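# Place the alphabetically first lettered box in the tote

## Task

Find the box in this office whose top letter is earliest in the alphabet and put it, alone, into the tote near the door so that no part sticks out over the tote's rim; the robot must not topple or finish leaning, or the task fails.

## Robot and tools

Robot: a Hello Robot Stretch 3 with a single arm. It has a two-wheeled base (0.33 m long, 0.34 m wide, rounded at the back), a mast carrying a lift, and a telescoping arm that reaches out to the robot's RIGHT side. The base cannot slide sideways, so to move the gripper forward you drive the base. The base pivots about the point midway between its drive wheels, 0.05 m behind the front edge. With the arm pulled in and the wrist folded, a turn sweeps a circle of radius 0.28 m; an unfolded, level wrist reaches past that circle. Loose objects may occasionally get nudged by something else.

Frames: the base frame sits on the floor between the drive wheels, x forward, y left, z up, in metres. hand_pose is reported in this frame, located where the closed fingertips meet; with all wrist joints at zero its x axis points up, y back along the arm toward the mast, z toward the robot's rear. Fingertips are round pads 0.04 m wide. The odometry frame is the base frame as it was at scene start; base_odometry counts wheel rotation only, so slip shows up as travel. Heading is in rad, left positive, -3.142 to 3.142.

move: one action per call. "base" holds exactly one key: translate_m, a straight-line offset in metres (forward positive, -3 to 3), or rotate_rad, an on-the-spot turn in radians (left positive, -6.4 to 6.4). Both are offsets measured from the base position in the latest state report (or from where it is now, if the last result showed a move still running). "joints" gives absolute targets by name: lift_m 0 to 1.1 m; arm_m 0 to 0.52 m; wrist_yaw_rad -1.345 to 4.42 (0 along the arm, positive toward the front); wrist_pitch_rad -1.57 to 0.451 (0 level, negative tips fingers down); wrist_roll_rad -2.911 to 2.918 (0 fingers side by side, level); gripper_m -0.089 to 0.179 (larger is wider; fingertip gap is about 0.007 less when nearly shut, 0.025 less when fully open); head_pan_rad -3.953 to 1.73 (0 forward, positive left, -1.57 along the arm); head_tilt_rad -1.53 to 0.419 (negative looks down). Optional: "pace" "default" or "max"; "speeds" per-motion top speeds up to the max (default/max: translate 0.12/0.30 m/s, rotate 0.76/1.90 rad/s, lift 0.11/0.15 m/s, arm 0.14/0.40 m/s). The base is capped at 0.10 m/s and 0.63 rad/s unless lift_m < 0.30, arm_m < 0.03 and wrist_yaw_rad > 2.54. "contact_limits": arm_m, translate_m, rotate_rad take a motor_effort percent (1 to 100) at which that motion halts; lift_m takes {"down": n, "up": n} in percent of force beyond free motion (below about 12 it may trip with nothing touched; default roughly 32 to 47 down, 21 to 36 up). Put a limit only next to its own command. Alternatively {"servos": "reboot"} alone re-powers servos that shut off. "cameras" picks head_camera, nav_camera, wrist_camera or all; "blocking" false returns within about half a second while motion continues. A new move overrides only the motions it names. An action ends after 14 s at most (time_out). Unknown keys make a call invalid; out-of-range values get it refused, and after a refusal or an uncommanded stop the remaining move, wait and finished_scene calls of that reply are skipped.

wait: seconds 0 to 10, returns state, ends early once running moves settle. stop: brakes all your running motions; braked motions read "stopped" and may keep pressing. zoom_image: camera plus region [x0, y0, x1, y1] in pixels, at most 504 by 504, from the latest image. finished_scene: scene is this scene's number; it cannot be undone, and after ending the first scene make no further calls in that reply.

Results: "move" reads done or the worst status. base_status and joint_status: done, moving, off_target (resting away from target, maybe still pushing), contact_stop (that joint goes slack until commanded again), time_out, torque_fault (wrist or head servo off; reboot needed). on_its_own lists uncommanded behaviour; its "held at" is a target, not a reading. motor_effort is percent of max, positive toward higher values, peak in brackets; wrist_pitch tops near 45 and wrist_roll near 72. Positive wheel effort pushes forward. lidar_m: 12 distances in 30-degree sectors, first straight ahead, counter-clockwise (4th left, 7th behind, 10th right), sensing a plane 0.17 m up; "-" means nothing seen or something closer than 0.15 m; it misses glass and thin legs. wrist_depth_mm and head_depth_mm are 7x7 median depths in mm from the top left. turned_by_wheels vs turned_by_imu: trust the IMU if they differ by over 0.15 rad. base_tilt in degrees, forward and right positive, with up to about 4 degrees bias. head_camera images arrive rotated and need a quarter turn clockwise; nav_camera a quarter turn counterclockwise.

Gripping: command gripper_m below the object's width to hold; open to at least 0.05 above it to let go. The reading does not prove a grasp; resend to re-squeeze if it slips.

Avoid: before folding the wrist (yaw to 3.0) or unfolding it, set lift_m between 0.32 and 0.95, pitch -0.4, roll near 0; once folded the lift may go down to 0.25. With yaw below -0.4 keep pitch at -0.5 or lower. Pushing on something rigid with the gripper above about 0.45 m, or driving while holding or hooking something fixed, can tip the robot; back off if base_tilt shows a lean. Lowering the lift onto things without a low down limit can tip it too. Wrist and head never contact-stop and will fault after sustained pushing. No drops, slams, hard hits or letting objects fall; the result must hold after the scene ends.

Each tool is called by a JSON object that holds its "op" and its "data", one argument or row to a line.

## Session

{"op": "move", "data": {
  "joints": {"head_pan_rad": 0.6, "head_tilt_rad": -0.35},
  "pace": "max",
  "cameras": ["nav_camera"]
}}

{"op": "move", "data": {
  "joints": {"head_pan_rad": -0.9},
  "pace": "max",
  "cameras": ["nav_camera"]
}}

{"op": "move", "data": {
  "joints": {"head_pan_rad": -2.3},
  "pace": "max",
  "cameras": ["nav_camera"]
}}

{"op": "move", "data": {
  "joints": {"head_pan_rad": -3.8},
  "pace": "max",
  "cameras": ["nav_camera"]
}}

Scene clock: 0.80 s.
move: done
base_odometry: x=+0.000 y=+0.000 heading=+0.000
turned_by_wheels: +0.000
turned_by_imu: +0.000
base_tilt: forward=+1.0 right=-0.1
lidar_m: 1.39 2.07 1.11 0.86 0.86 0.91 1.35 1.08 1.14 0.89 0.88 0.94
head_depth_mm: 1711 1816 1949 2055 2182 1799 1504 / 1770 1852 1974 2113 2208 1858 1516 / 1794 1927 2029 2174 2286 1868 1511 / 1863 1985 2104 2251 2350 1875 1493 / 1902 2046 2148 2314 2422 1866 1501 / 1960 2085 2214 2389 2467 1858 1501 / 1995 2127 2278 2476 2455 1849 1495
base_status: not commanded
joint_positions: lift_m=+0.410 arm_m=+0.002 wrist_yaw_rad=+2.888 wrist_pitch_rad=-0.323 wrist_roll_rad=+0.000 gripper_m=+0.037 head_pan_rad=+0.612 head_tilt_rad=-0.349
joint_status: all done
measured_speeds: all 0
motor_effort: left_wheel=-0.2(0.5) right_wheel=+1.8(2.4) lift_m=+26.0(26.5) arm_m=-6.9(7.0) wrist_yaw_rad=+0.7(1.3) wrist_pitch_rad=+2.8(3.1) wrist_roll_rad=+0.8(1.1) gripper_m=+0.3(1.0) head_pan_rad=+1.7(4.1) head_tilt_rad=-1.9(2.2)
hand_pose: x=+0.0377 y=+0.0812 z=+0.4448 quat_wxyz=(+0.201, +0.706, +0.025, +0.678) (m; base frame)
wrist_depth_mm: - 705 - - - - - / 133 748 - - - - - / 140 174 - - - - - / 150 167 - - - - - / 160 171 976 918 919 927 939 / 711 182 128 688 725 736 739 / 622 194 609 621 581 621 629
pictures: nav_camera (sideways)
Images, in order (width x height): nav_camera 672x504.

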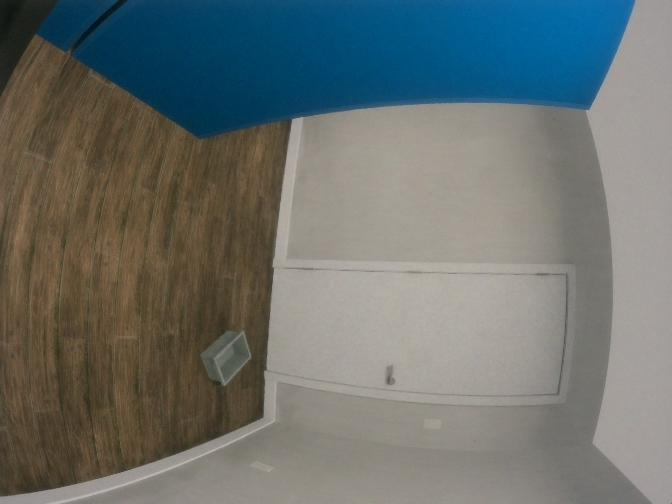

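Scene clock: 1.83 s.
move: done
base_odometry: x=+0.000 y=+0.000 heading=+0.000
turned_by_wheels: +0.000
turned_by_imu: +0.000
base_tilt: forward=+1.1 right=-0.3
lidar_m: 1.39 2.07 1.11 0.87 0.86 0.92 1.35 1.08 1.14 0.89 0.88 0.94
head_depth_mm: 707 748 788 841 896 961 1035 / 727 766 813 864 918 993 1079 / 747 786 838 894 956 1031 1115 / 766 811 863 922 992 1072 1155 / 782 832 889 949 1022 1113 1207 / 810 859 916 991 1064 1162 1258 / 809 885 948 1026 1103 1204 1316
base_status: not commanded
joint_positions: lift_m=+0.410 arm_m=+0.002 wrist_yaw_rad=+2.888 wrist_pitch_rad=-0.323 wrist_roll_rad=+0.000 gripper_m=+0.037 head_pan_rad=-0.925 head_tilt_rad=-0.349
joint_status: all done
measured_speeds: all 0
motor_effort: left_wheel=-0.4(0.4) right_wheel=+1.7(2.6) lift_m=+26.3(26.6) arm_m=-8.9(8.9) wrist_yaw_rad=+0.7(1.1) wrist_pitch_rad=+2.6(3.2) wrist_roll_rad=+0.8(1.1) gripper_m=-0.1(1.4) head_pan_rad=-0.5(4.6) head_tilt_rad=-1.8(3.6)
hand_pose: x=+0.0377 y=+0.0812 z=+0.4448 quat_wxyz=(+0.201, +0.706, +0.025, +0.678) (m; base frame)
wrist_depth_mm: - 712 - - - - - / 133 743 - - - - - / 140 175 - - - - - / 150 168 - - - - - / 160 172 947 913 933 934 933 / 723 182 127 687 715 746 743 / 612 193 608 634 588 632 620
pictures: nav_camera (sideways)
Images, in order (width x height): nav_camera 672x504.

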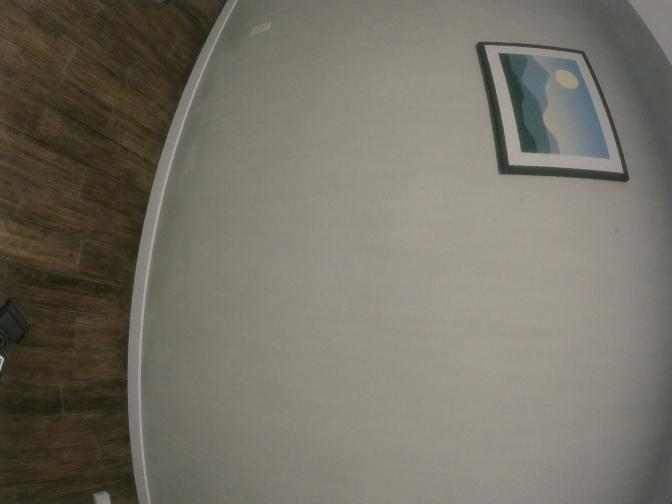

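Scene clock: 2.83 s.
move: done
base_odometry: x=+0.000 y=+0.000 heading=+0.000
turned_by_wheels: +0.000
turned_by_imu: +0.000
base_tilt: forward=+0.8 right=-0.1
lidar_m: 1.39 2.07 1.11 0.87 0.86 0.91 1.35 1.08 1.14 0.89 0.88 0.94
head_depth_mm: 1422 1480 1562 1033 1444 1707 1480 / 1468 1557 1609 1099 1825 1706 1474 / 1548 1632 1693 1099 1948 1877 1503 / 1585 1693 1754 1185 1985 1743 1492 / 1510 1598 1644 1271 1892 1848 1466 / 1295 1342 1420 1417 1578 1680 1502 / 1132 1180 1231 1285 1338 1418 1419
base_status: not commanded
joint_positions: lift_m=+0.410 arm_m=+0.002 wrist_yaw_rad=+2.888 wrist_pitch_rad=-0.323 wrist_roll_rad=+0.000 gripper_m=+0.037 head_pan_rad=-2.344 head_tilt_rad=-0.350
joint_status: all done
measured_speeds: all 0
motor_effort: left_wheel=-0.3(0.5) right_wheel=+1.9(2.4) lift_m=+26.5(26.9) arm_m=-10.6(10.6) wrist_yaw_rad=+0.9(1.4) wrist_pitch_rad=+2.6(3.1) wrist_roll_rad=+0.9(1.0) gripper_m=+0.5(1.1) head_pan_rad=+2.4(4.4) head_tilt_rad=-1.5(2.5)
hand_pose: x=+0.0377 y=+0.0812 z=+0.4448 quat_wxyz=(+0.201, +0.706, +0.025, +0.678) (m; base frame)
wrist_depth_mm: - 710 - - - - - / 133 746 - - - - - / 140 175 - - - - - / 149 167 - - - - - / 161 171 977 897 932 918 935 / 716 182 127 704 723 743 750 / 623 192 604 620 583 631 617
pictures: nav_camera (sideways)
Images, in order (width x height): nav_camera 672x504.

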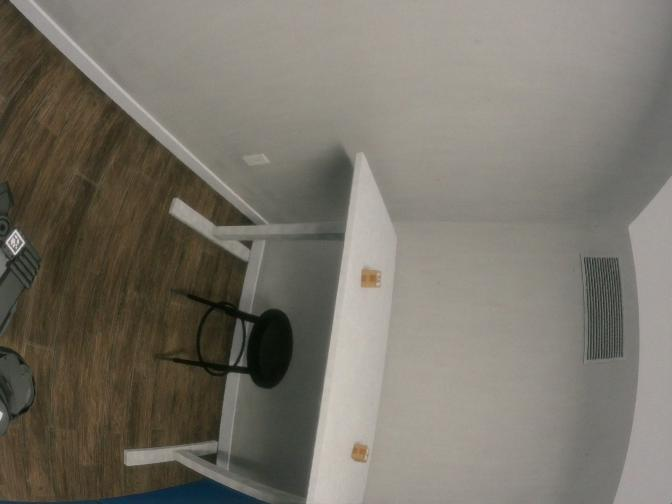

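Scene clock: 3.87 s.
move: done
base_odometry: x=+0.000 y=+0.000 heading=+0.000
turned_by_wheels: +0.000
turned_by_imu: +0.000
base_tilt: forward=+1.1 right=-0.2
lidar_m: 1.39 2.07 1.11 0.87 0.86 0.91 1.35 1.08 1.14 0.89 0.88 0.94
head_depth_mm: 714 751 796 848 - - - / 749 787 829 878 940 1001 1092 / 782 824 876 929 994 1060 1146 / 823 873 927 986 1064 1139 1238 / 868 919 980 1053 1130 1222 1347 / 913 973 1048 1129 1214 1328 1412 / 964 1033 1110 1207 1306 1430 1500
base_status: not commanded
joint_positions: lift_m=+0.410 arm_m=+0.002 wrist_yaw_rad=+2.888 wrist_pitch_rad=-0.323 wrist_roll_rad=+0.000 gripper_m=+0.037 head_pan_rad=-3.853 head_tilt_rad=-0.350
joint_status: all done
measured_speeds: all 0
motor_effort: left_wheel=-0.3(0.5) right_wheel=+2.0(2.4) lift_m=+27.1(27.1) arm_m=-12.7(12.7) wrist_yaw_rad=+0.9(1.1) wrist_pitch_rad=+2.9(3.1) wrist_roll_rad=+0.9(1.0) gripper_m=-0.6(1.2) head_pan_rad=+3.8(5.4) head_tilt_rad=-2.0(2.4)
hand_pose: x=+0.0377 y=+0.0812 z=+0.4448 quat_wxyz=(+0.201, +0.706, +0.025, +0.678) (m; base frame)
wrist_depth_mm: - 718 - - - - - / 133 759 - - - - - / 140 175 - - - - - / 149 167 - - - - - / 161 172 954 921 913 926 936 / 725 182 127 691 717 743 734 / 619 193 588 626 587 626 634
pictures: nav_camera (sideways)
Images, in order (width x height): nav_camera 672x504.

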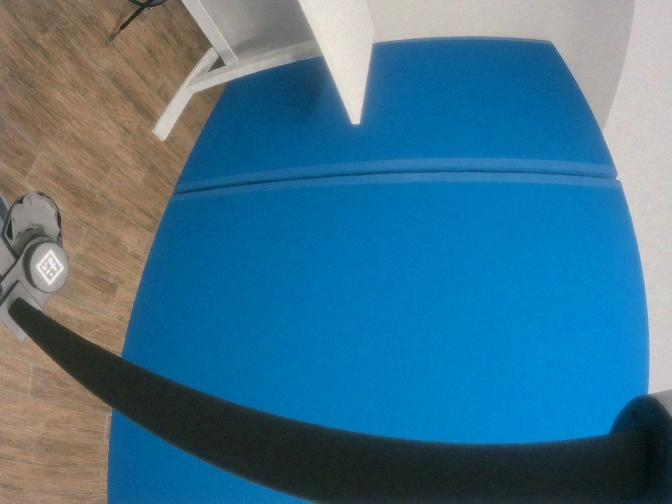

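{"op": "move", "data": {
  "joints": {"head_pan_rad": -2.45, "head_tilt_rad": -0.3},
  "pace": "max",
  "cameras": ["head_camera"]
}}

Scene clock: 6.77 s.
move: done
base_odometry: x=+0.000 y=+0.000 heading=+0.000
turned_by_wheels: +0.000
turned_by_imu: +0.000
base_tilt: forward=+1.0 right=-0.1
lidar_m: 1.39 2.07 1.11 0.87 0.86 0.91 1.35 1.08 1.14 0.89 0.88 0.94
head_depth_mm: 1411 1475 1545 1179 1421 1248 1528 / 1475 1539 1589 1173 1753 1288 1531 / 1499 1596 1673 1169 1863 1902 1529 / 1566 1626 1721 1094 1960 1988 1556 / 1618 1694 1787 1249 1543 1657 1564 / 1450 1522 1568 1249 1736 1790 1545 / 1257 1301 1342 1329 1460 1530 1505
base_status: not commanded
joint_positions: lift_m=+0.410 arm_m=+0.002 wrist_yaw_rad=+2.888 wrist_pitch_rad=-0.323 wrist_roll_rad=+0.000 gripper_m=+0.037 head_pan_rad=-2.421 head_tilt_rad=-0.305
joint_status: all done
measured_speeds: all 0
motor_effort: left_wheel=-0.3(0.4) right_wheel=+1.9(2.6) lift_m=+27.3(27.5) arm_m=-17.7(17.9) wrist_yaw_rad=+0.5(1.1) wrist_pitch_rad=+2.8(3.2) wrist_roll_rad=+0.8(1.1) gripper_m=+1.0(1.2) head_pan_rad=-0.7(5.1) head_tilt_rad=+4.5(6.2)
hand_pose: x=+0.0377 y=+0.0812 z=+0.4448 quat_wxyz=(+0.201, +0.706, +0.025, +0.678) (m; base frame)
wrist_depth_mm: - 723 - - - - - / 133 739 - - - - - / 140 175 - - - - - / 149 167 - - - - - / 161 172 980 907 938 907 946 / 720 183 128 708 728 735 747 / 618 192 609 614 583 624 630
pictures: head_camera (sideways)
Images, in order (width x height): head_camera 896x504.

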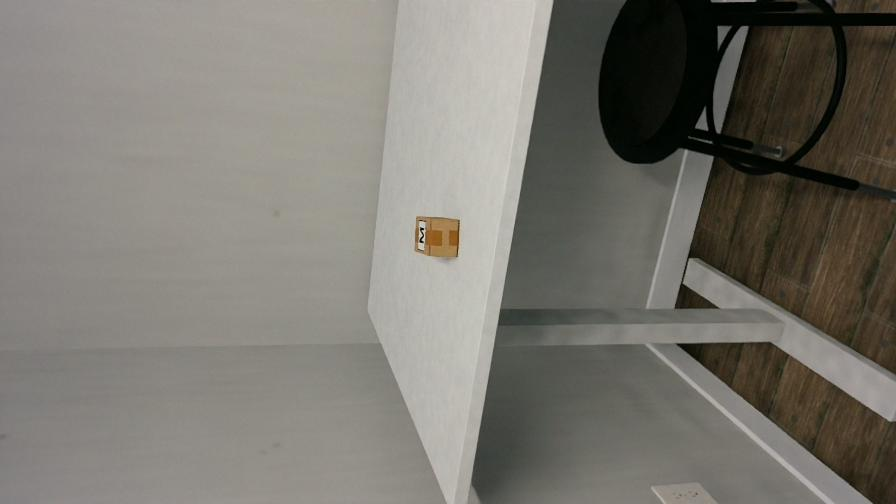

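Readable: M.

{"op": "move", "data": {
  "joints": {"head_pan_rad": -2.8},
  "pace": "max",
  "cameras": ["head_camera"]
}}

{"op": "zoom_image", "data": {
  "camera": "head_camera",
  "region": [380, 150, 520, 350]
}}

Scene clock: 9.60 s.
move: done
base_odometry: x=+0.000 y=+0.000 heading=+0.000
turned_by_wheels: +0.000
turned_by_imu: +0.000
base_tilt: forward=+1.0 right=+0.0
lidar_m: 1.39 2.07 1.11 0.87 0.86 0.91 1.35 1.08 1.14 0.89 0.88 0.94
head_depth_mm: 1466 1553 1629 1209 1848 1897 1542 / 1473 1540 1633 1189 1824 1921 1579 / 1458 1548 1622 1185 1851 1917 1577 / 1452 1538 1623 1182 1803 1784 1539 / 1454 1535 1610 1164 1474 1750 1533 / 1443 1535 1615 1152 1801 1790 1516 / 1452 1526 1608 1150 1822 1889 1559
base_status: not commanded
joint_positions: lift_m=+0.410 arm_m=+0.002 wrist_yaw_rad=+2.888 wrist_pitch_rad=-0.323 wrist_roll_rad=+0.000 gripper_m=+0.037 head_pan_rad=-2.806 head_tilt_rad=-0.300
joint_status: all done
measured_speeds: all 0
motor_effort: left_wheel=-0.3(0.4) right_wheel=+1.9(2.5) lift_m=+27.9(28.0) arm_m=-23.2(23.2) wrist_yaw_rad=+0.6(1.2) wrist_pitch_rad=+2.7(3.1) wrist_roll_rad=+1.0(1.2) gripper_m=-0.4(1.2) head_pan_rad=-2.9(4.4) head_tilt_rad=+3.6(5.2)
hand_pose: x=+0.0377 y=+0.0812 z=+0.4448 quat_wxyz=(+0.201, +0.706, +0.025, +0.678) (m; base frame)
wrist_depth_mm: - 713 - - - - - / 133 740 - - - - - / 140 174 - - - - - / 149 167 - - - - - / 160 171 958 922 922 908 926 / 721 182 128 692 700 749 743 / 630 192 612 624 592 629 628
pictures: head_camera (sideways)
Images, in order (width x height): head_camera 896x504.

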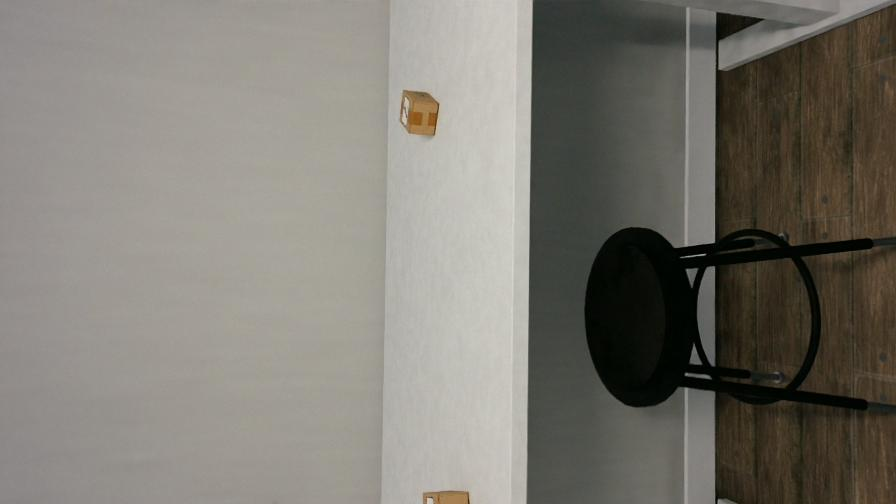

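Scaled by 2.520 from the camera's 896x504 image, which has a finer 1280x720 frame.

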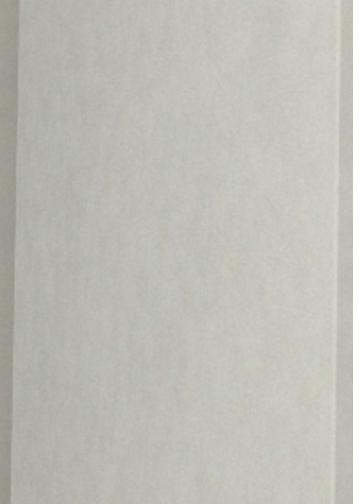

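{"op": "zoom_image", "data": {
  "camera": "head_camera",
  "region": [390, 80, 450, 145]
}}

Scaled by 7.754 from the camera's 896x504 image, which has a finer 1280x720 frame.

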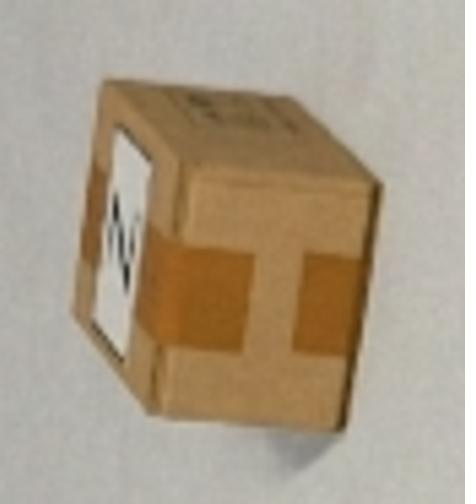

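{"op": "move", "data": {
  "base": {"rotate_rad": 0.737},
  "joints": {"lift_m": 0.28, "head_pan_rad": 0.6, "head_tilt_rad": -0.35},
  "pace": "max"
}}

{"op": "move", "data": {
  "base": {"translate_m": 1.65},
  "pace": "max",
  "contact_limits": {"translate_m": 50},
  "cameras": ["nav_camera","head_camera"]
}}

Scene clock: 28.77 s.
move: done
base_odometry: x=+0.000 y=+0.000 heading=+0.737
turned_by_wheels: +0.737
turned_by_imu: +0.734
base_tilt: forward=+0.9 right=-0.1
lidar_m: 2.07 0.96 0.85 0.85 1.02 1.07 1.11 0.99 0.88 0.88 1.04 1.90
head_depth_mm: 1061 1143 1243 1382 2286 1828 1513 / 983 1056 1142 1235 1350 1495 1512 / 919 988 1056 1138 1238 1358 1424 / 866 921 983 1054 1134 1233 1350 / 820 866 921 979 1051 1134 1228 / 773 817 858 921 987 1055 1133 / 733 770 814 864 923 992 1067
base_status: done
joint_positions: lift_m=+0.280 arm_m=+0.002 wrist_yaw_rad=+2.888 wrist_pitch_rad=-0.324 wrist_roll_rad=+0.000 gripper_m=+0.037 head_pan_rad=+0.615 head_tilt_rad=-0.349
joint_status: all done
measured_speeds: translate_m=+0.000 rotate_rad=+0.000 lift_m=+0.000 arm_m=+0.000 wrist_yaw_rad=+0.000 wrist_pitch_rad=+0.000 wrist_roll_rad=+0.000 head_pan_rad=-0.024 head_tilt_rad=+0.000
motor_effort: left_wheel=-9.3(15.3) right_wheel=+9.7(14.2) lift_m=+22.5(25.5) arm_m=-23.4(23.8) wrist_yaw_rad=+1.0(1.3) wrist_pitch_rad=+3.1(3.4) wrist_roll_rad=+1.1(1.1) gripper_m=+0.4(1.5) head_pan_rad=-2.5(6.0) head_tilt_rad=-1.5(3.5)
hand_pose: x=+0.0376 y=+0.0810 z=+0.3143 quat_wxyz=(+0.202, +0.706, +0.025, +0.678) (m; base frame)
wrist_depth_mm: - 138 - - 803 - - / 133 - - - 821 - - / 141 154 - - 879 - - / 150 167 876 887 909 863 879 / 166 172 750 713 707 689 718 / 549 182 128 533 559 577 576 / 476 194 293 487 475 480 483
pictures: none

Scene clock: 35.67 s.
move: done
base_odometry: x=+1.222 y=+1.108 heading=+0.737
turned_by_wheels: +0.000
turned_by_imu: -0.001
base_tilt: forward=+1.0 right=-0.1
lidar_m: 0.53 0.62 1.14 0.81 0.62 0.79 2.58 1.55 1.36 0.95 0.57 0.51
head_depth_mm: 545 567 590 613 641 672 707 / 603 630 657 689 723 764 807 / 674 706 742 783 832 882 939 / 762 803 852 912 969 1040 1115 / 877 935 1003 1076 1175 1275 1374 / 1036 1123 1218 1338 1477 1645 1495 / 1253 1367 1495 1712 1971 1840 1483
base_status: done
joint_positions: lift_m=+0.280 arm_m=+0.002 wrist_yaw_rad=+2.888 wrist_pitch_rad=-0.324 wrist_roll_rad=+0.000 gripper_m=+0.037 head_pan_rad=+0.600 head_tilt_rad=-0.350
joint_status: not commanded
measured_speeds: all 0
motor_effort: left_wheel=+6.5(13.2) right_wheel=+1.8(17.3) lift_m=+26.8(27.0) arm_m=-18.7(23.6) wrist_yaw_rad=+0.1(1.3) wrist_pitch_rad=+3.2(3.6) wrist_roll_rad=+0.8(1.1) gripper_m=+0.0(1.6) head_pan_rad=-2.4(5.1) head_tilt_rad=-0.1(2.9)
contact_limits: translate_m 50 (maximum 100)
hand_pose: x=+0.0376 y=+0.0810 z=+0.3143 quat_wxyz=(+0.202, +0.706, +0.025, +0.678) (m; base frame)
wrist_depth_mm: - - - - - - - / 133 162 - - - - - / 141 157 - - - - - / 150 165 940 897 912 937 - / 167 172 733 713 710 705 - / 550 183 128 531 561 567 578 / 479 192 293 476 470 485 484
pictures: head_camera (sideways), nav_camera (sideways)
Images, in order (width x height): head_camera 896x504, nav_camera 672x504.

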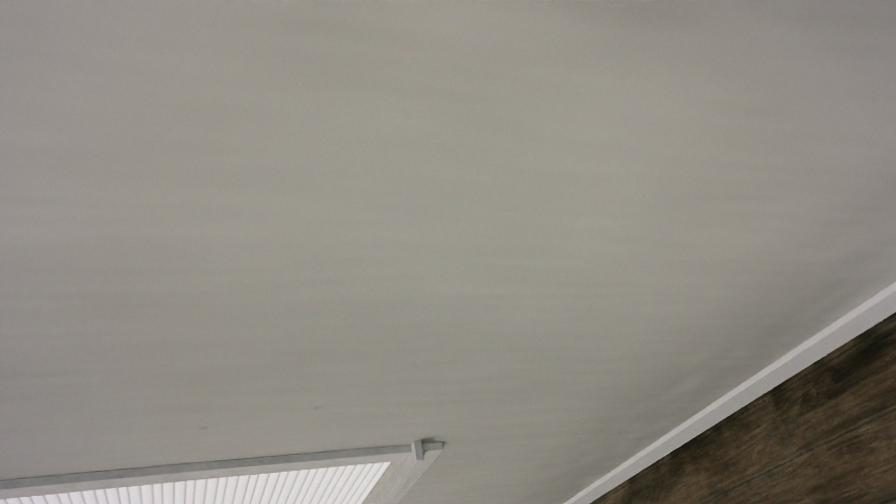

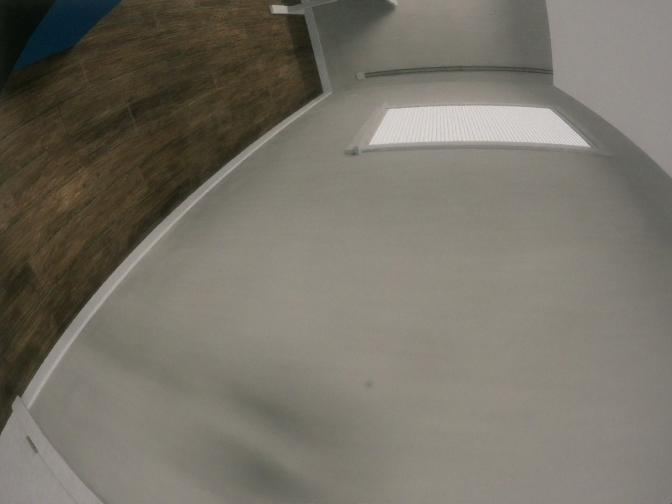

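{"op": "move", "data": {
  "joints": {"head_pan_rad": 1.6, "head_tilt_rad": -0.3},
  "pace": "max",
  "cameras": ["nav_camera","head_camera"]
}}

Scene clock: 38.53 s.
move: done
base_odometry: x=+1.222 y=+1.108 heading=+0.737
turned_by_wheels: +0.000
turned_by_imu: +0.000
base_tilt: forward=+0.9 right=-0.2
lidar_m: 0.53 0.62 1.14 0.82 0.62 0.79 2.58 1.55 1.37 0.95 0.58 0.52
head_depth_mm: 2874 3097 3183 3349 2728 1988 1581 / 3049 3144 3376 3487 2729 1985 1576 / 3155 3298 3398 3685 2738 2000 1558 / 3260 3459 3637 3849 2659 1982 1563 / 781 823 868 916 971 1030 1108 / 669 698 728 761 801 840 890 / 584 606 626 652 678 712 758
base_status: not commanded
joint_positions: lift_m=+0.280 arm_m=+0.002 wrist_yaw_rad=+2.888 wrist_pitch_rad=-0.324 wrist_roll_rad=+0.000 gripper_m=+0.037 head_pan_rad=+1.618 head_tilt_rad=-0.304
joint_status: all done
measured_speeds: all 0
motor_effort: left_wheel=+6.3(6.5) right_wheel=+1.7(2.1) lift_m=+28.7(28.9) arm_m=-16.3(17.3) wrist_yaw_rad=+1.3(1.3) wrist_pitch_rad=+3.2(3.4) wrist_roll_rad=+0.8(1.1) gripper_m=+0.2(0.7) head_pan_rad=+0.4(4.6) head_tilt_rad=+3.8(5.9)
contact_limits: translate_m 50 (maximum 100)
hand_pose: x=+0.0376 y=+0.0810 z=+0.3143 quat_wxyz=(+0.202, +0.706, +0.025, +0.678) (m; base frame)
wrist_depth_mm: - - - - - - - / 133 161 - - - - - / 140 158 - - - - - / 150 165 916 912 936 910 - / 166 171 733 707 709 701 - / 540 183 127 528 555 577 574 / 482 193 293 483 468 480 480
pictures: head_camera (sideways), nav_camera (sideways)
Images, in order (width x height): head_camera 896x504, nav_camera 672x504.

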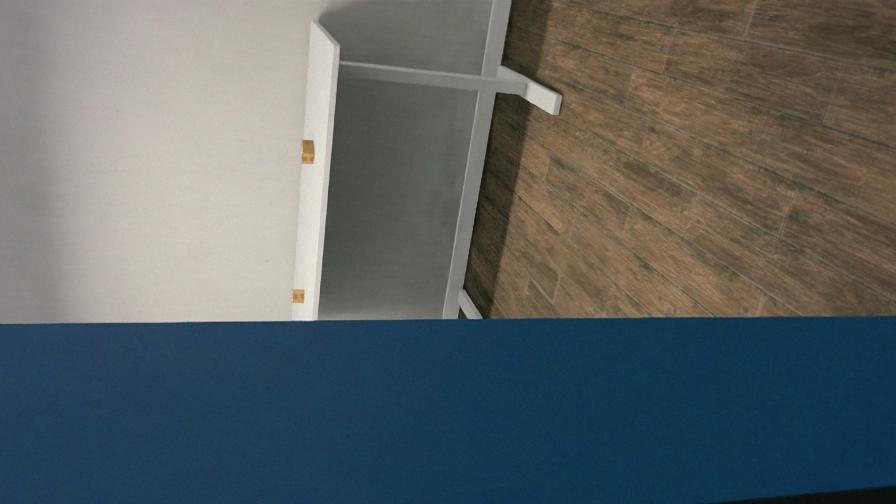

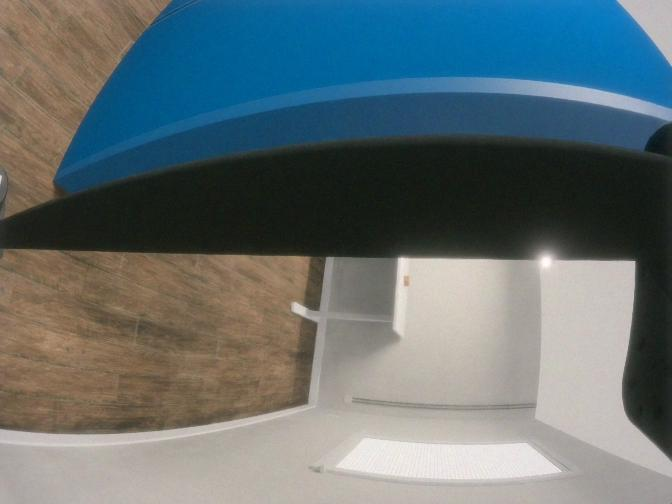

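{"op": "move", "data": {
  "base": {"rotate_rad": 1.174},
  "joints": {"head_pan_rad": 0.0, "head_tilt_rad": -0.35},
  "pace": "max"
}}

{"op": "move", "data": {
  "base": {"translate_m": 0.62},
  "pace": "max",
  "cameras": ["nav_camera"]
}}

Scene clock: 51.00 s.
move: done
base_odometry: x=+1.222 y=+1.108 heading=+1.910
turned_by_wheels: +1.174
turned_by_imu: +1.170
base_tilt: forward=+0.9 right=-0.2
lidar_m: 1.47 0.69 0.57 1.01 2.18 1.47 1.37 0.81 0.53 0.52 0.53 0.68
head_depth_mm: 1360 1373 1388 1389 1375 1382 1410 / 1922 1874 1883 1914 1907 1783 1513 / 2964 3096 3155 3052 2446 1904 1506 / 2956 3103 3320 3466 2483 1866 1504 / 2950 3094 3305 3451 2504 1873 1494 / 2909 3159 3260 3417 2473 1857 1491 / 2874 3068 3324 3422 2467 1853 1490
base_status: done
joint_positions: lift_m=+0.280 arm_m=+0.002 wrist_yaw_rad=+2.888 wrist_pitch_rad=-0.324 wrist_roll_rad=+0.000 gripper_m=+0.037 head_pan_rad=-0.015 head_tilt_rad=-0.348
joint_status: all done
measured_speeds: translate_m=+0.000 rotate_rad=+0.000 lift_m=+0.000 arm_m=+0.000 wrist_yaw_rad=+0.000 wrist_pitch_rad=+0.000 wrist_roll_rad=+0.000 head_pan_rad=+0.024 head_tilt_rad=+0.000
motor_effort: left_wheel=-9.1(15.3) right_wheel=+7.7(17.4) lift_m=+25.8(30.5) arm_m=-23.6(23.6) wrist_yaw_rad=+0.9(1.2) wrist_pitch_rad=+3.0(3.4) wrist_roll_rad=+0.8(1.1) gripper_m=-0.8(1.1) head_pan_rad=+2.4(5.5) head_tilt_rad=-2.9(4.8)
hand_pose: x=+0.0376 y=+0.0810 z=+0.3143 quat_wxyz=(+0.202, +0.706, +0.025, +0.678) (m; base frame)
wrist_depth_mm: - - - - 524 530 - / 132 - - - - - - / 140 - - - - - - / 150 169 899 900 - - 926 / 167 172 753 722 652 721 705 / 547 183 127 529 554 570 574 / 475 193 293 483 469 484 476
pictures: none

Scene clock: 54.40 s.
move: done
base_odometry: x=+1.016 y=+1.693 heading=+1.910
turned_by_wheels: +0.000
turned_by_imu: +0.000
base_tilt: forward=+1.0 right=-0.1
lidar_m: 1.28 2.38 0.54 0.50 0.51 2.13 1.98 0.74 0.50 0.46 0.47 0.59
head_depth_mm: 1249 1243 1240 1219 1253 1256 1257 / 1786 1785 1701 1748 1744 1704 1493 / 2458 2523 2706 2830 2341 1875 1501 / 2405 2582 2721 2977 2498 1882 1498 / 2420 2544 2708 2923 2467 1858 1494 / 2421 2527 2666 2915 2481 1873 1492 / 2389 2548 2582 2847 2439 1837 1486
base_status: done
joint_positions: lift_m=+0.280 arm_m=+0.002 wrist_yaw_rad=+2.888 wrist_pitch_rad=-0.324 wrist_roll_rad=+0.000 gripper_m=+0.037 head_pan_rad=-0.001 head_tilt_rad=-0.350
joint_status: not commanded
measured_speeds: all 0
motor_effort: left_wheel=+2.2(15.0) right_wheel=+2.2(14.3) lift_m=+21.8(25.9) arm_m=-22.6(23.5) wrist_yaw_rad=+0.6(1.3) wrist_pitch_rad=+2.9(3.6) wrist_roll_rad=+0.9(1.1) gripper_m=-0.1(1.2) head_pan_rad=+2.3(4.9) head_tilt_rad=-1.1(2.5)
hand_pose: x=+0.0376 y=+0.0810 z=+0.3143 quat_wxyz=(+0.202, +0.706, +0.025, +0.678) (m; base frame)
wrist_depth_mm: - 434 478 520 - - - / 133 460 500 - - - - / 140 488 529 - - - - / 150 166 - 885 926 937 942 / 167 168 - 661 712 715 717 / 546 183 128 528 550 570 570 / 478 194 294 481 466 485 483
pictures: nav_camera (sideways)
Images, in order (width x height): nav_camera 672x504.

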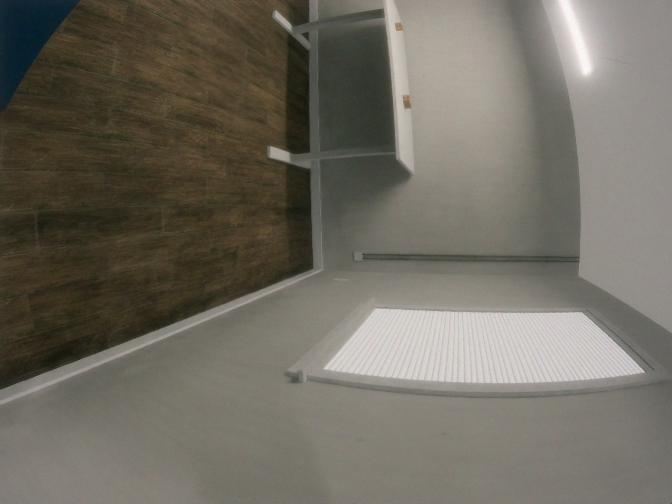

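{"op": "move", "data": {
  "base": {"rotate_rad": 0.66},
  "joints": {"head_pan_rad": 0.0, "head_tilt_rad": -0.35},
  "pace": "max"
}}

{"op": "move", "data": {
  "base": {"translate_m": 1.35},
  "pace": "max",
  "cameras": ["head_camera", "nav_camera"]
}}

Scene clock: 64.47 s.
move: done
base_odometry: x=+1.016 y=+1.693 heading=+2.570
turned_by_wheels: +0.660
turned_by_imu: +0.657
base_tilt: forward=+1.0 right=-0.4
lidar_m: 2.90 0.52 0.50 0.52 2.04 1.60 0.64 0.48 0.46 0.48 0.67 1.95
head_depth_mm: 2487 2592 2728 2854 2426 1892 1520 / 2620 2717 2837 3053 2494 1866 1517 / 2773 2920 3053 3246 2466 1873 1505 / 2962 3162 2989 3258 2461 1875 1499 / 3139 3341 3580 3659 2479 1862 1496 / 3422 3620 3910 3641 2470 1864 1490 / 3620 3833 3901 3585 2429 1854 1491
base_status: done
joint_positions: lift_m=+0.280 arm_m=+0.002 wrist_yaw_rad=+2.888 wrist_pitch_rad=-0.324 wrist_roll_rad=+0.000 gripper_m=+0.037 head_pan_rad=+0.000 head_tilt_rad=-0.350
joint_status: all done
measured_speeds: all 0
motor_effort: left_wheel=-9.5(16.3) right_wheel=+10.1(16.0) lift_m=+24.9(25.0) arm_m=-23.0(23.7) wrist_yaw_rad=+0.7(1.3) wrist_pitch_rad=+3.2(3.4) wrist_roll_rad=+0.9(1.1) gripper_m=-0.1(1.3) head_pan_rad=+3.1(4.1) head_tilt_rad=-1.1(2.4)
hand_pose: x=+0.0376 y=+0.0810 z=+0.3143 quat_wxyz=(+0.202, +0.706, +0.025, +0.678) (m; base frame)
wrist_depth_mm: - - - 495 459 435 - / 133 - - 524 492 456 - / 140 - - - 521 483 - / 149 170 950 - - 523 926 / 167 171 743 158 150 645 704 / 552 183 127 537 131 572 574 / 477 192 293 484 467 481 480
pictures: none

Scene clock: 70.37 s.
move: done
base_odometry: x=-0.119 y=+2.424 heading=+2.570
turned_by_wheels: +0.000
turned_by_imu: -0.001
base_tilt: forward=+0.8 right=-0.1
lidar_m: 1.58 2.23 2.21 1.88 1.43 0.95 1.61 1.19 1.16 1.20 1.67 1.19
head_depth_mm: 1440 1494 1571 1028 1752 1834 1519 / 1514 1595 1649 1098 1890 1879 1502 / 1603 1702 1742 1171 2045 1861 1508 / 1707 1816 1844 1260 2169 1868 1492 / 1820 1953 1963 1672 2238 1838 1486 / 1988 2104 2209 2438 2452 1844 1484 / 2125 2266 2451 2603 2440 1847 1499
base_status: done
joint_positions: lift_m=+0.280 arm_m=+0.002 wrist_yaw_rad=+2.888 wrist_pitch_rad=-0.324 wrist_roll_rad=+0.000 gripper_m=+0.037 head_pan_rad=+0.000 head_tilt_rad=-0.351
joint_status: not commanded
measured_speeds: all 0
motor_effort: left_wheel=+4.6(12.6) right_wheel=+0.8(18.2) lift_m=+28.9(28.9) arm_m=-20.1(23.4) wrist_yaw_rad=+0.4(1.2) wrist_pitch_rad=+3.2(3.5) wrist_roll_rad=+1.0(1.1) gripper_m=-0.6(1.3) head_pan_rad=+1.8(4.3) head_tilt_rad=+1.0(1.9)
hand_pose: x=+0.0376 y=+0.0810 z=+0.3143 quat_wxyz=(+0.202, +0.706, +0.025, +0.678) (m; base frame)
wrist_depth_mm: - - - - - - - / 133 - - - - - - / 140 - - - - - - / 150 169 907 919 925 926 919 / 166 172 740 710 717 707 721 / 547 183 127 530 557 582 579 / 481 193 294 479 467 488 479
pictures: head_camera (sideways), nav_camera (sideways)
Images, in order (width x height): head_camera 896x504, nav_camera 672x504.

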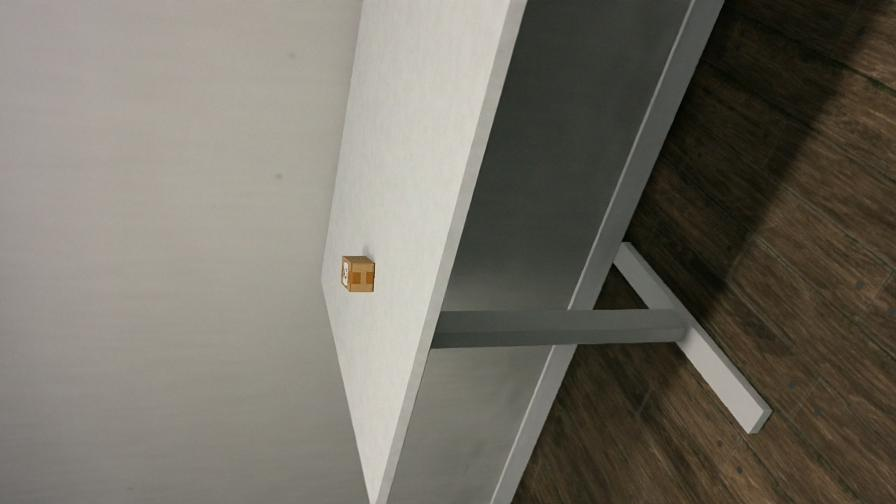

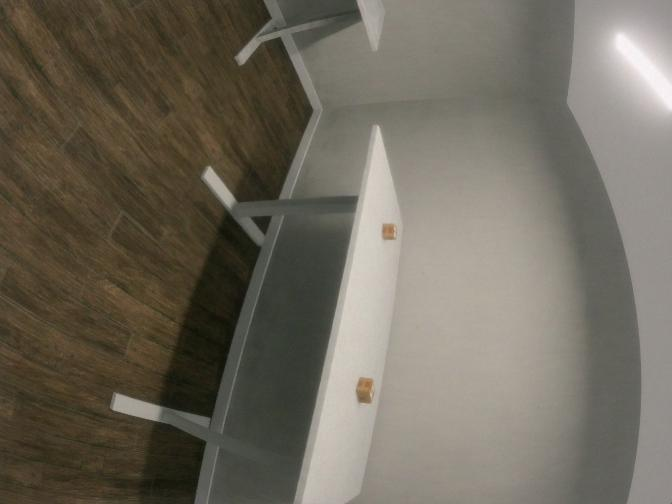

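{"op": "zoom_image", "data": {
  "camera": "head_camera",
  "region": [330, 245, 390, 305]
}}

{"op": "move", "data": {
  "joints": {"head_pan_rad": -0.5},
  "pace": "max",
  "cameras": ["head_camera"]
}}

{"op": "zoom_image", "data": {
  "camera": "head_camera",
  "region": [340, 180, 480, 320]
}}

{"op": "move", "data": {
  "joints": {"head_pan_rad": 0.75, "head_tilt_rad": -0.25},
  "pace": "max",
  "cameras": ["head_camera"]
}}

Scaled by 8.400 from the camera's 896x504 image, which has a finer 1280x720 frame.

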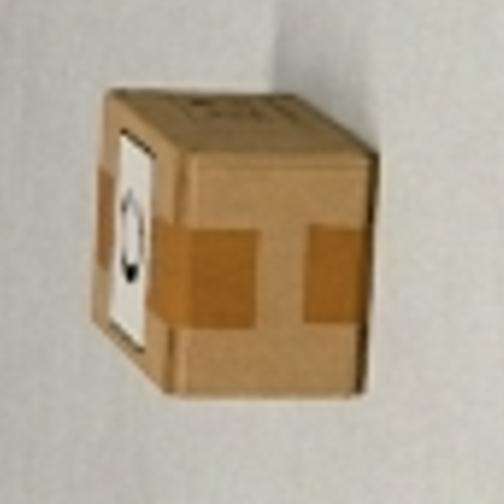

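Scene clock: 74.47 s.
move: done
base_odometry: x=-0.119 y=+2.424 heading=+2.570
turned_by_wheels: +0.000
turned_by_imu: +0.001
base_tilt: forward=+0.8 right=-0.3
lidar_m: 1.58 2.24 2.22 1.87 1.43 0.95 1.61 1.19 1.15 1.20 1.67 1.19
head_depth_mm: 1375 1447 1526 1022 1784 1848 1511 / 1381 1462 1539 1017 1741 1692 1452 / 1394 1481 1565 1015 1807 1858 1505 / 1411 1492 1571 1003 1821 1851 1494 / 1422 1496 1578 1007 1846 1855 1493 / 1426 1510 1597 1066 1870 1831 1486 / 1440 1536 1630 1055 1879 1852 1493
base_status: not commanded
joint_positions: lift_m=+0.280 arm_m=+0.002 wrist_yaw_rad=+2.888 wrist_pitch_rad=-0.324 wrist_roll_rad=+0.000 gripper_m=+0.037 head_pan_rad=-0.506 head_tilt_rad=-0.351
joint_status: all done
measured_speeds: all 0
motor_effort: left_wheel=+4.7(4.9) right_wheel=+1.3(1.5) lift_m=+30.1(30.8) arm_m=-17.6(18.6) wrist_yaw_rad=+1.0(1.1) wrist_pitch_rad=+3.1(3.3) wrist_roll_rad=+0.8(1.0) gripper_m=-0.8(0.9) head_pan_rad=-1.3(5.4) head_tilt_rad=+1.0(2.3)
hand_pose: x=+0.0376 y=+0.0810 z=+0.3143 quat_wxyz=(+0.202, +0.706, +0.025, +0.678) (m; base frame)
wrist_depth_mm: - - - - - - - / 132 - - - - - - / 140 - - - - - - / 149 169 932 953 916 939 932 / 167 171 735 726 713 717 717 / 540 182 128 535 560 574 573 / 471 193 293 477 464 476 483
pictures: head_camera (sideways)
Images, in order (width x height): head_camera 896x504.

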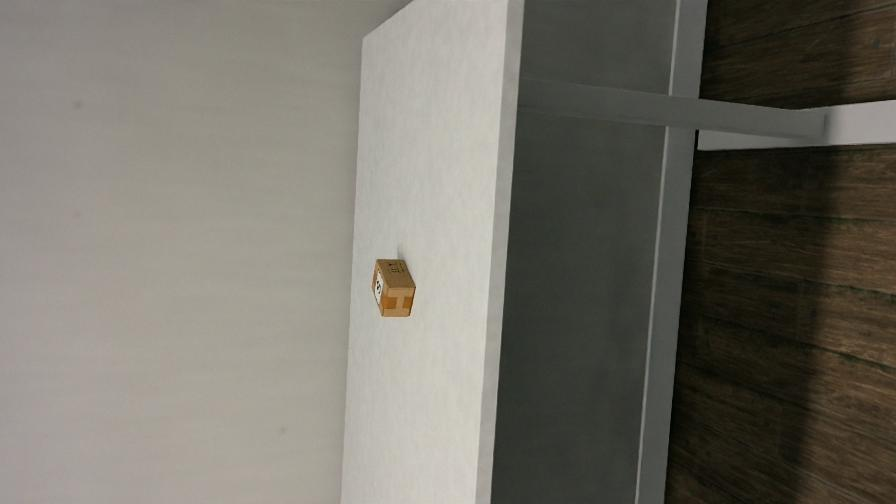

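Scaled by 3.600 from the camera's 896x504 image, which has a finer 1280x720 frame.

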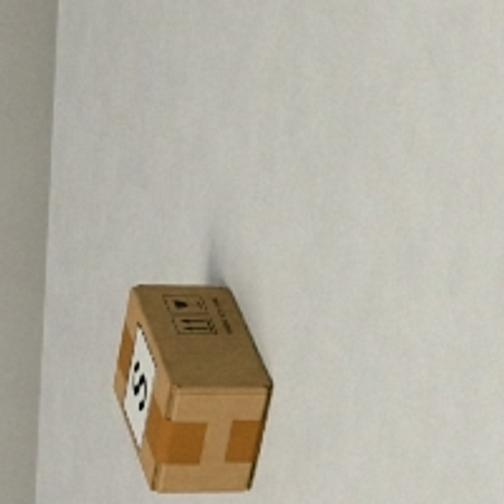

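Scene clock: 75.47 s.
move: done
base_odometry: x=-0.119 y=+2.424 heading=+2.570
turned_by_wheels: +0.000
turned_by_imu: +0.000
base_tilt: forward=+1.0 right=+0.0
lidar_m: 1.58 2.23 2.21 1.87 1.44 0.95 1.61 1.19 1.15 1.20 1.67 1.19
head_depth_mm: 2513 2605 2742 2893 2991 2141 1661 / 2441 2555 2693 2866 2900 2132 1656 / 2383 2479 2646 2761 2813 2158 1661 / 2321 2450 2562 2743 2862 2126 1660 / 2309 2387 2503 2660 2729 2127 1656 / 2265 2382 2467 2574 2692 2112 1636 / 2241 2300 2387 2528 2624 2081 1631
base_status: not commanded
joint_positions: lift_m=+0.280 arm_m=+0.002 wrist_yaw_rad=+2.888 wrist_pitch_rad=-0.324 wrist_roll_rad=+0.000 gripper_m=+0.037 head_pan_rad=+0.771 head_tilt_rad=-0.252
joint_status: all done
measured_speeds: all 0
motor_effort: left_wheel=+4.6(4.8) right_wheel=+1.0(1.5) lift_m=+30.3(30.6) arm_m=-17.3(18.0) wrist_yaw_rad=+1.1(1.2) wrist_pitch_rad=+3.1(3.3) wrist_roll_rad=+0.8(1.2) gripper_m=-0.1(1.1) head_pan_rad=+0.9(6.1) head_tilt_rad=+5.1(6.7)
hand_pose: x=+0.0376 y=+0.0810 z=+0.3143 quat_wxyz=(+0.202, +0.706, +0.025, +0.678) (m; base frame)
wrist_depth_mm: - - - - - - - / 132 - - - - - - / 140 - - - - - - / 149 168 912 914 926 932 962 / 166 172 742 707 711 708 715 / 543 183 127 526 546 565 576 / 478 193 292 483 471 480 488
pictures: head_camera (sideways)
Images, in order (width x height): head_camera 896x504.

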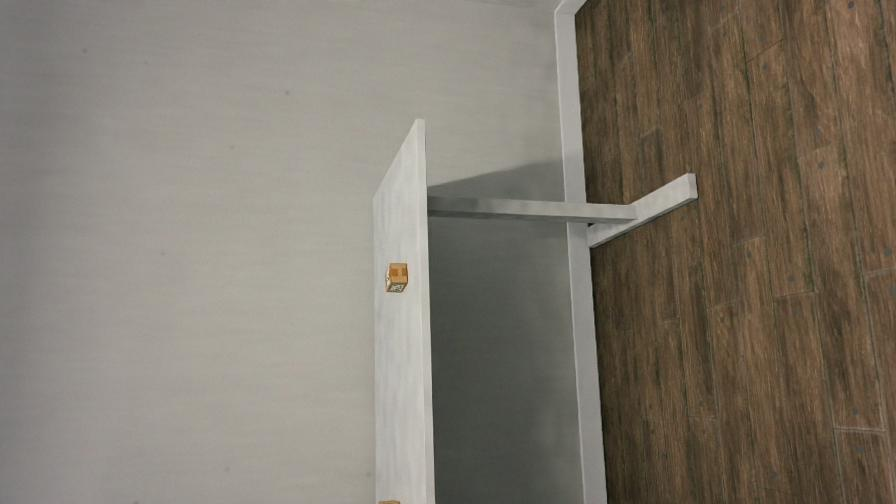

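{"op": "move", "data": {
  "base": {"rotate_rad": 0.93},
  "joints": {"head_pan_rad": -0.2, "head_tilt_rad": -0.35},
  "pace": "max"
}}

{"op": "move", "data": {
  "base": {"translate_m": 1.2},
  "pace": "max",
  "cameras": ["head_camera", "nav_camera"]
}}

{"op": "move", "data": {
  "joints": {"head_pan_rad": 0.35},
  "pace": "max",
  "cameras": ["head_camera"]
}}

Scene clock: 82.70 s.
move: done
base_odometry: x=-0.119 y=+2.424 heading=-2.784
turned_by_wheels: +0.930
turned_by_imu: +0.927
base_tilt: forward=+0.8 right=-0.1
lidar_m: 2.24 1.87 1.16 1.04 0.95 1.24 1.15 1.17 1.49 1.19 1.65 1.58
head_depth_mm: 2488 2664 2786 2946 2497 1905 1515 / 2475 2641 2810 3009 2443 1885 1514 / 2415 2536 2681 2894 2490 1892 1504 / 2340 2457 2530 2818 2420 1864 1503 / 2276 2451 2511 2751 2480 1877 1500 / 2241 2358 2434 2693 2492 1847 1496 / 2157 2298 2362 2544 2436 1856 1485
base_status: done
joint_positions: lift_m=+0.280 arm_m=+0.002 wrist_yaw_rad=+2.888 wrist_pitch_rad=-0.324 wrist_roll_rad=+0.000 gripper_m=+0.037 head_pan_rad=-0.216 head_tilt_rad=-0.348
joint_status: all done
measured_speeds: translate_m=+0.000 rotate_rad=+0.000 lift_m=+0.000 arm_m=+0.000 wrist_yaw_rad=+0.000 wrist_pitch_rad=+0.000 wrist_roll_rad=+0.000 head_pan_rad=+0.024 head_tilt_rad=+0.000
motor_effort: left_wheel=-8.0(17.0) right_wheel=+7.4(17.6) lift_m=+28.4(30.4) arm_m=-21.7(21.7) wrist_yaw_rad=+0.9(1.3) wrist_pitch_rad=+3.1(3.3) wrist_roll_rad=+0.8(1.1) gripper_m=-0.5(1.2) head_pan_rad=+3.2(5.2) head_tilt_rad=-1.2(3.2)
hand_pose: x=+0.0376 y=+0.0810 z=+0.3143 quat_wxyz=(+0.202, +0.706, +0.025, +0.678) (m; base frame)
wrist_depth_mm: - - - - - - - / 133 - - - - - - / 140 - - - - - - / 150 165 908 918 919 923 929 / 166 172 735 709 707 713 714 / 557 183 127 528 555 578 570 / 479 193 293 478 468 483 484
pictures: none

Scene clock: 88.07 s.
move: done
base_odometry: x=-1.243 y=+2.003 heading=-2.784
turned_by_wheels: +0.000
turned_by_imu: -0.001
base_tilt: forward=+1.0 right=-0.2
lidar_m: 1.42 1.20 1.15 1.20 1.54 1.71 2.33 1.70 1.62 1.07 1.53 1.07
head_depth_mm: 1342 1424 1537 1580 852 1885 1505 / 1311 1384 1491 1153 806 1761 1467 / 1285 1369 1456 1138 802 1737 1425 / 1244 1322 1415 1132 766 1756 1499 / 1221 1297 1374 1129 760 1709 1503 / 1192 1261 1340 1120 753 1669 1496 / 1170 1249 1307 1117 750 1600 1483
base_status: done
joint_positions: lift_m=+0.280 arm_m=+0.002 wrist_yaw_rad=+2.888 wrist_pitch_rad=-0.324 wrist_roll_rad=+0.000 gripper_m=+0.037 head_pan_rad=-0.200 head_tilt_rad=-0.350
joint_status: not commanded
measured_speeds: all 0
motor_effort: left_wheel=+1.3(15.2) right_wheel=+7.5(14.5) lift_m=+22.9(28.6) arm_m=-22.1(23.6) wrist_yaw_rad=+0.9(1.3) wrist_pitch_rad=+3.1(3.4) wrist_roll_rad=+1.0(1.2) gripper_m=+0.6(1.6) head_pan_rad=+2.9(4.7) head_tilt_rad=-1.4(2.9)
hand_pose: x=+0.0376 y=+0.0810 z=+0.3143 quat_wxyz=(+0.202, +0.706, +0.025, +0.678) (m; base frame)
wrist_depth_mm: - - - - - - - / 133 - - - - - - / 141 - - - - - - / 149 169 914 914 925 904 945 / 167 172 759 703 712 710 706 / 548 182 127 533 551 582 572 / 476 192 293 476 467 487 481
pictures: head_camera (sideways), nav_camera (sideways)
Images, in order (width x height): head_camera 896x504, nav_camera 672x504.

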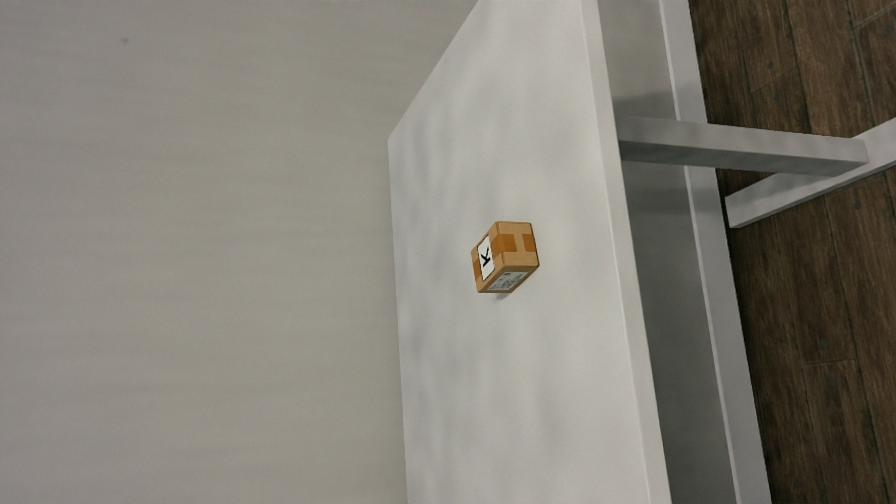

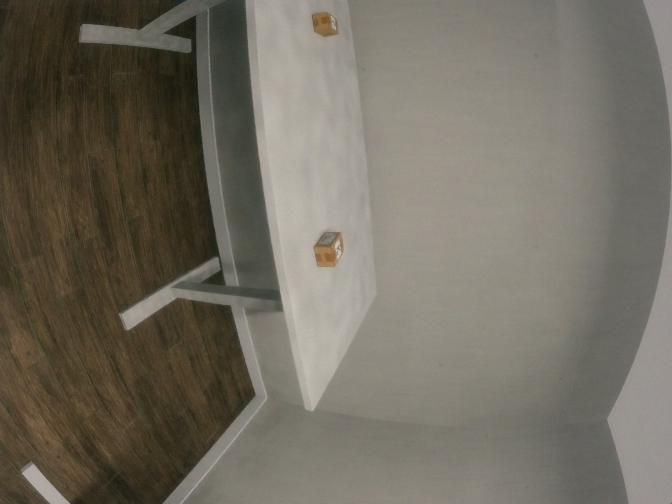

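Scene clock: 88.87 s.
move: done
base_odometry: x=-1.243 y=+2.003 heading=-2.784
turned_by_wheels: +0.000
turned_by_imu: +0.000
base_tilt: forward=+1.1 right=-0.2
lidar_m: 1.42 1.20 1.15 1.20 1.54 1.71 2.33 1.71 1.62 1.07 1.53 1.08
head_depth_mm: 1170 1232 1307 1150 770 1578 1510 / 1209 1268 1345 1152 767 1651 1514 / 1233 1314 1394 1142 766 1671 1504 / 1272 1364 1444 1131 766 1756 1510 / 1316 1406 1496 1051 796 1810 1490 / 1364 1439 1546 1121 837 1854 1490 / 1415 1504 1600 1118 871 1397 1444
base_status: not commanded
joint_positions: lift_m=+0.280 arm_m=+0.002 wrist_yaw_rad=+2.888 wrist_pitch_rad=-0.324 wrist_roll_rad=+0.000 gripper_m=+0.037 head_pan_rad=+0.365 head_tilt_rad=-0.350
joint_status: all done
measured_speeds: all 0
motor_effort: left_wheel=+1.4(1.5) right_wheel=+7.3(7.7) lift_m=+22.0(22.8) arm_m=-21.5(21.9) wrist_yaw_rad=+0.9(1.2) wrist_pitch_rad=+3.4(3.4) wrist_roll_rad=+0.9(1.0) gripper_m=-0.9(0.9) head_pan_rad=+0.8(3.7) head_tilt_rad=-2.1(2.6)
hand_pose: x=+0.0376 y=+0.0810 z=+0.3143 quat_wxyz=(+0.202, +0.706, +0.025, +0.678) (m; base frame)
wrist_depth_mm: - - - - - - - / 133 - - - - - - / 140 - - - - - - / 150 169 923 933 932 924 907 / 166 172 745 717 705 721 693 / 545 182 128 532 553 574 569 / 474 194 294 481 472 489 490
pictures: head_camera (sideways)
Images, in order (width x height): head_camera 896x504.

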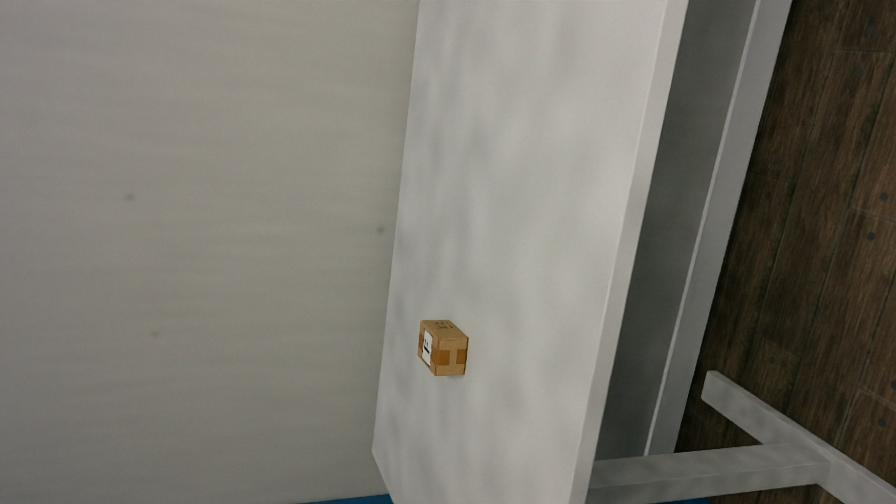

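{"op": "zoom_image", "data": {
  "camera": "head_camera",
  "region": [405, 310, 480, 385]
}}

{"op": "move", "data": {
  "joints": {"head_pan_rad": -1.53},
  "pace": "max",
  "cameras": ["head_camera"]
}}

Scaled by 6.720 from the camera's 896x504 image, which has a finer 1280x720 frame.

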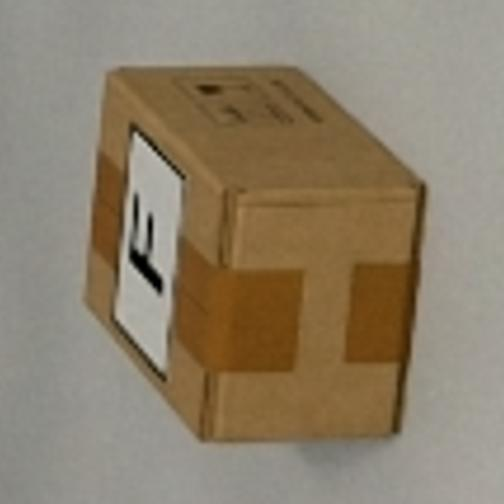

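Scene clock: 91.90 s.
move: done
base_odometry: x=-1.243 y=+2.003 heading=-2.784
turned_by_wheels: +0.000
turned_by_imu: +0.000
base_tilt: forward=+0.9 right=-0.2
lidar_m: 1.42 1.20 1.15 1.20 1.54 1.71 2.34 1.71 1.62 1.06 1.52 1.07
head_depth_mm: 1305 1394 1482 1024 1712 1796 1513 / 1300 1379 1453 1022 1701 1802 1495 / 1292 1376 1453 1017 1675 1767 1518 / 1295 1381 1442 1010 1652 1726 1412 / 1289 1366 1464 1552 1674 1756 1492 / 1281 1361 1445 1539 1670 1751 1492 / 1279 1356 1431 1531 1662 1728 1490
base_status: not commanded
joint_positions: lift_m=+0.280 arm_m=+0.002 wrist_yaw_rad=+2.888 wrist_pitch_rad=-0.324 wrist_roll_rad=+0.000 gripper_m=+0.037 head_pan_rad=-1.573 head_tilt_rad=-0.350
joint_status: all done
measured_speeds: all 0
motor_effort: left_wheel=+1.4(1.5) right_wheel=+7.4(7.9) lift_m=+20.6(20.8) arm_m=-20.3(21.0) wrist_yaw_rad=+0.1(1.1) wrist_pitch_rad=+3.1(3.4) wrist_roll_rad=+0.7(1.2) gripper_m=+0.2(1.1) head_pan_rad=+2.0(4.5) head_tilt_rad=-1.3(1.8)
hand_pose: x=+0.0376 y=+0.0810 z=+0.3143 quat_wxyz=(+0.202, +0.706, +0.025, +0.678) (m; base frame)
wrist_depth_mm: - - - - - - - / 132 - - - - - - / 140 - - - - - - / 149 169 947 913 897 934 915 / 166 172 747 720 715 711 700 / 555 182 127 529 561 579 576 / 481 193 294 481 462 482 479
pictures: head_camera (sideways)
Images, in order (width x height): head_camera 896x504.

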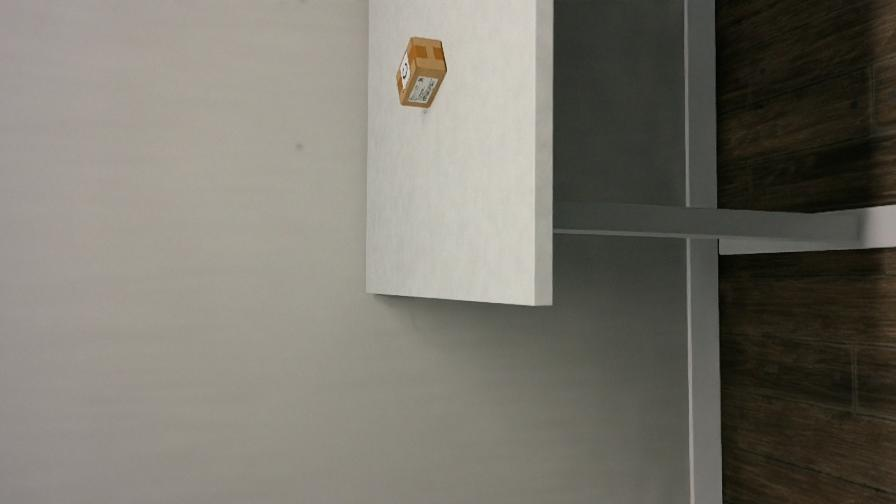

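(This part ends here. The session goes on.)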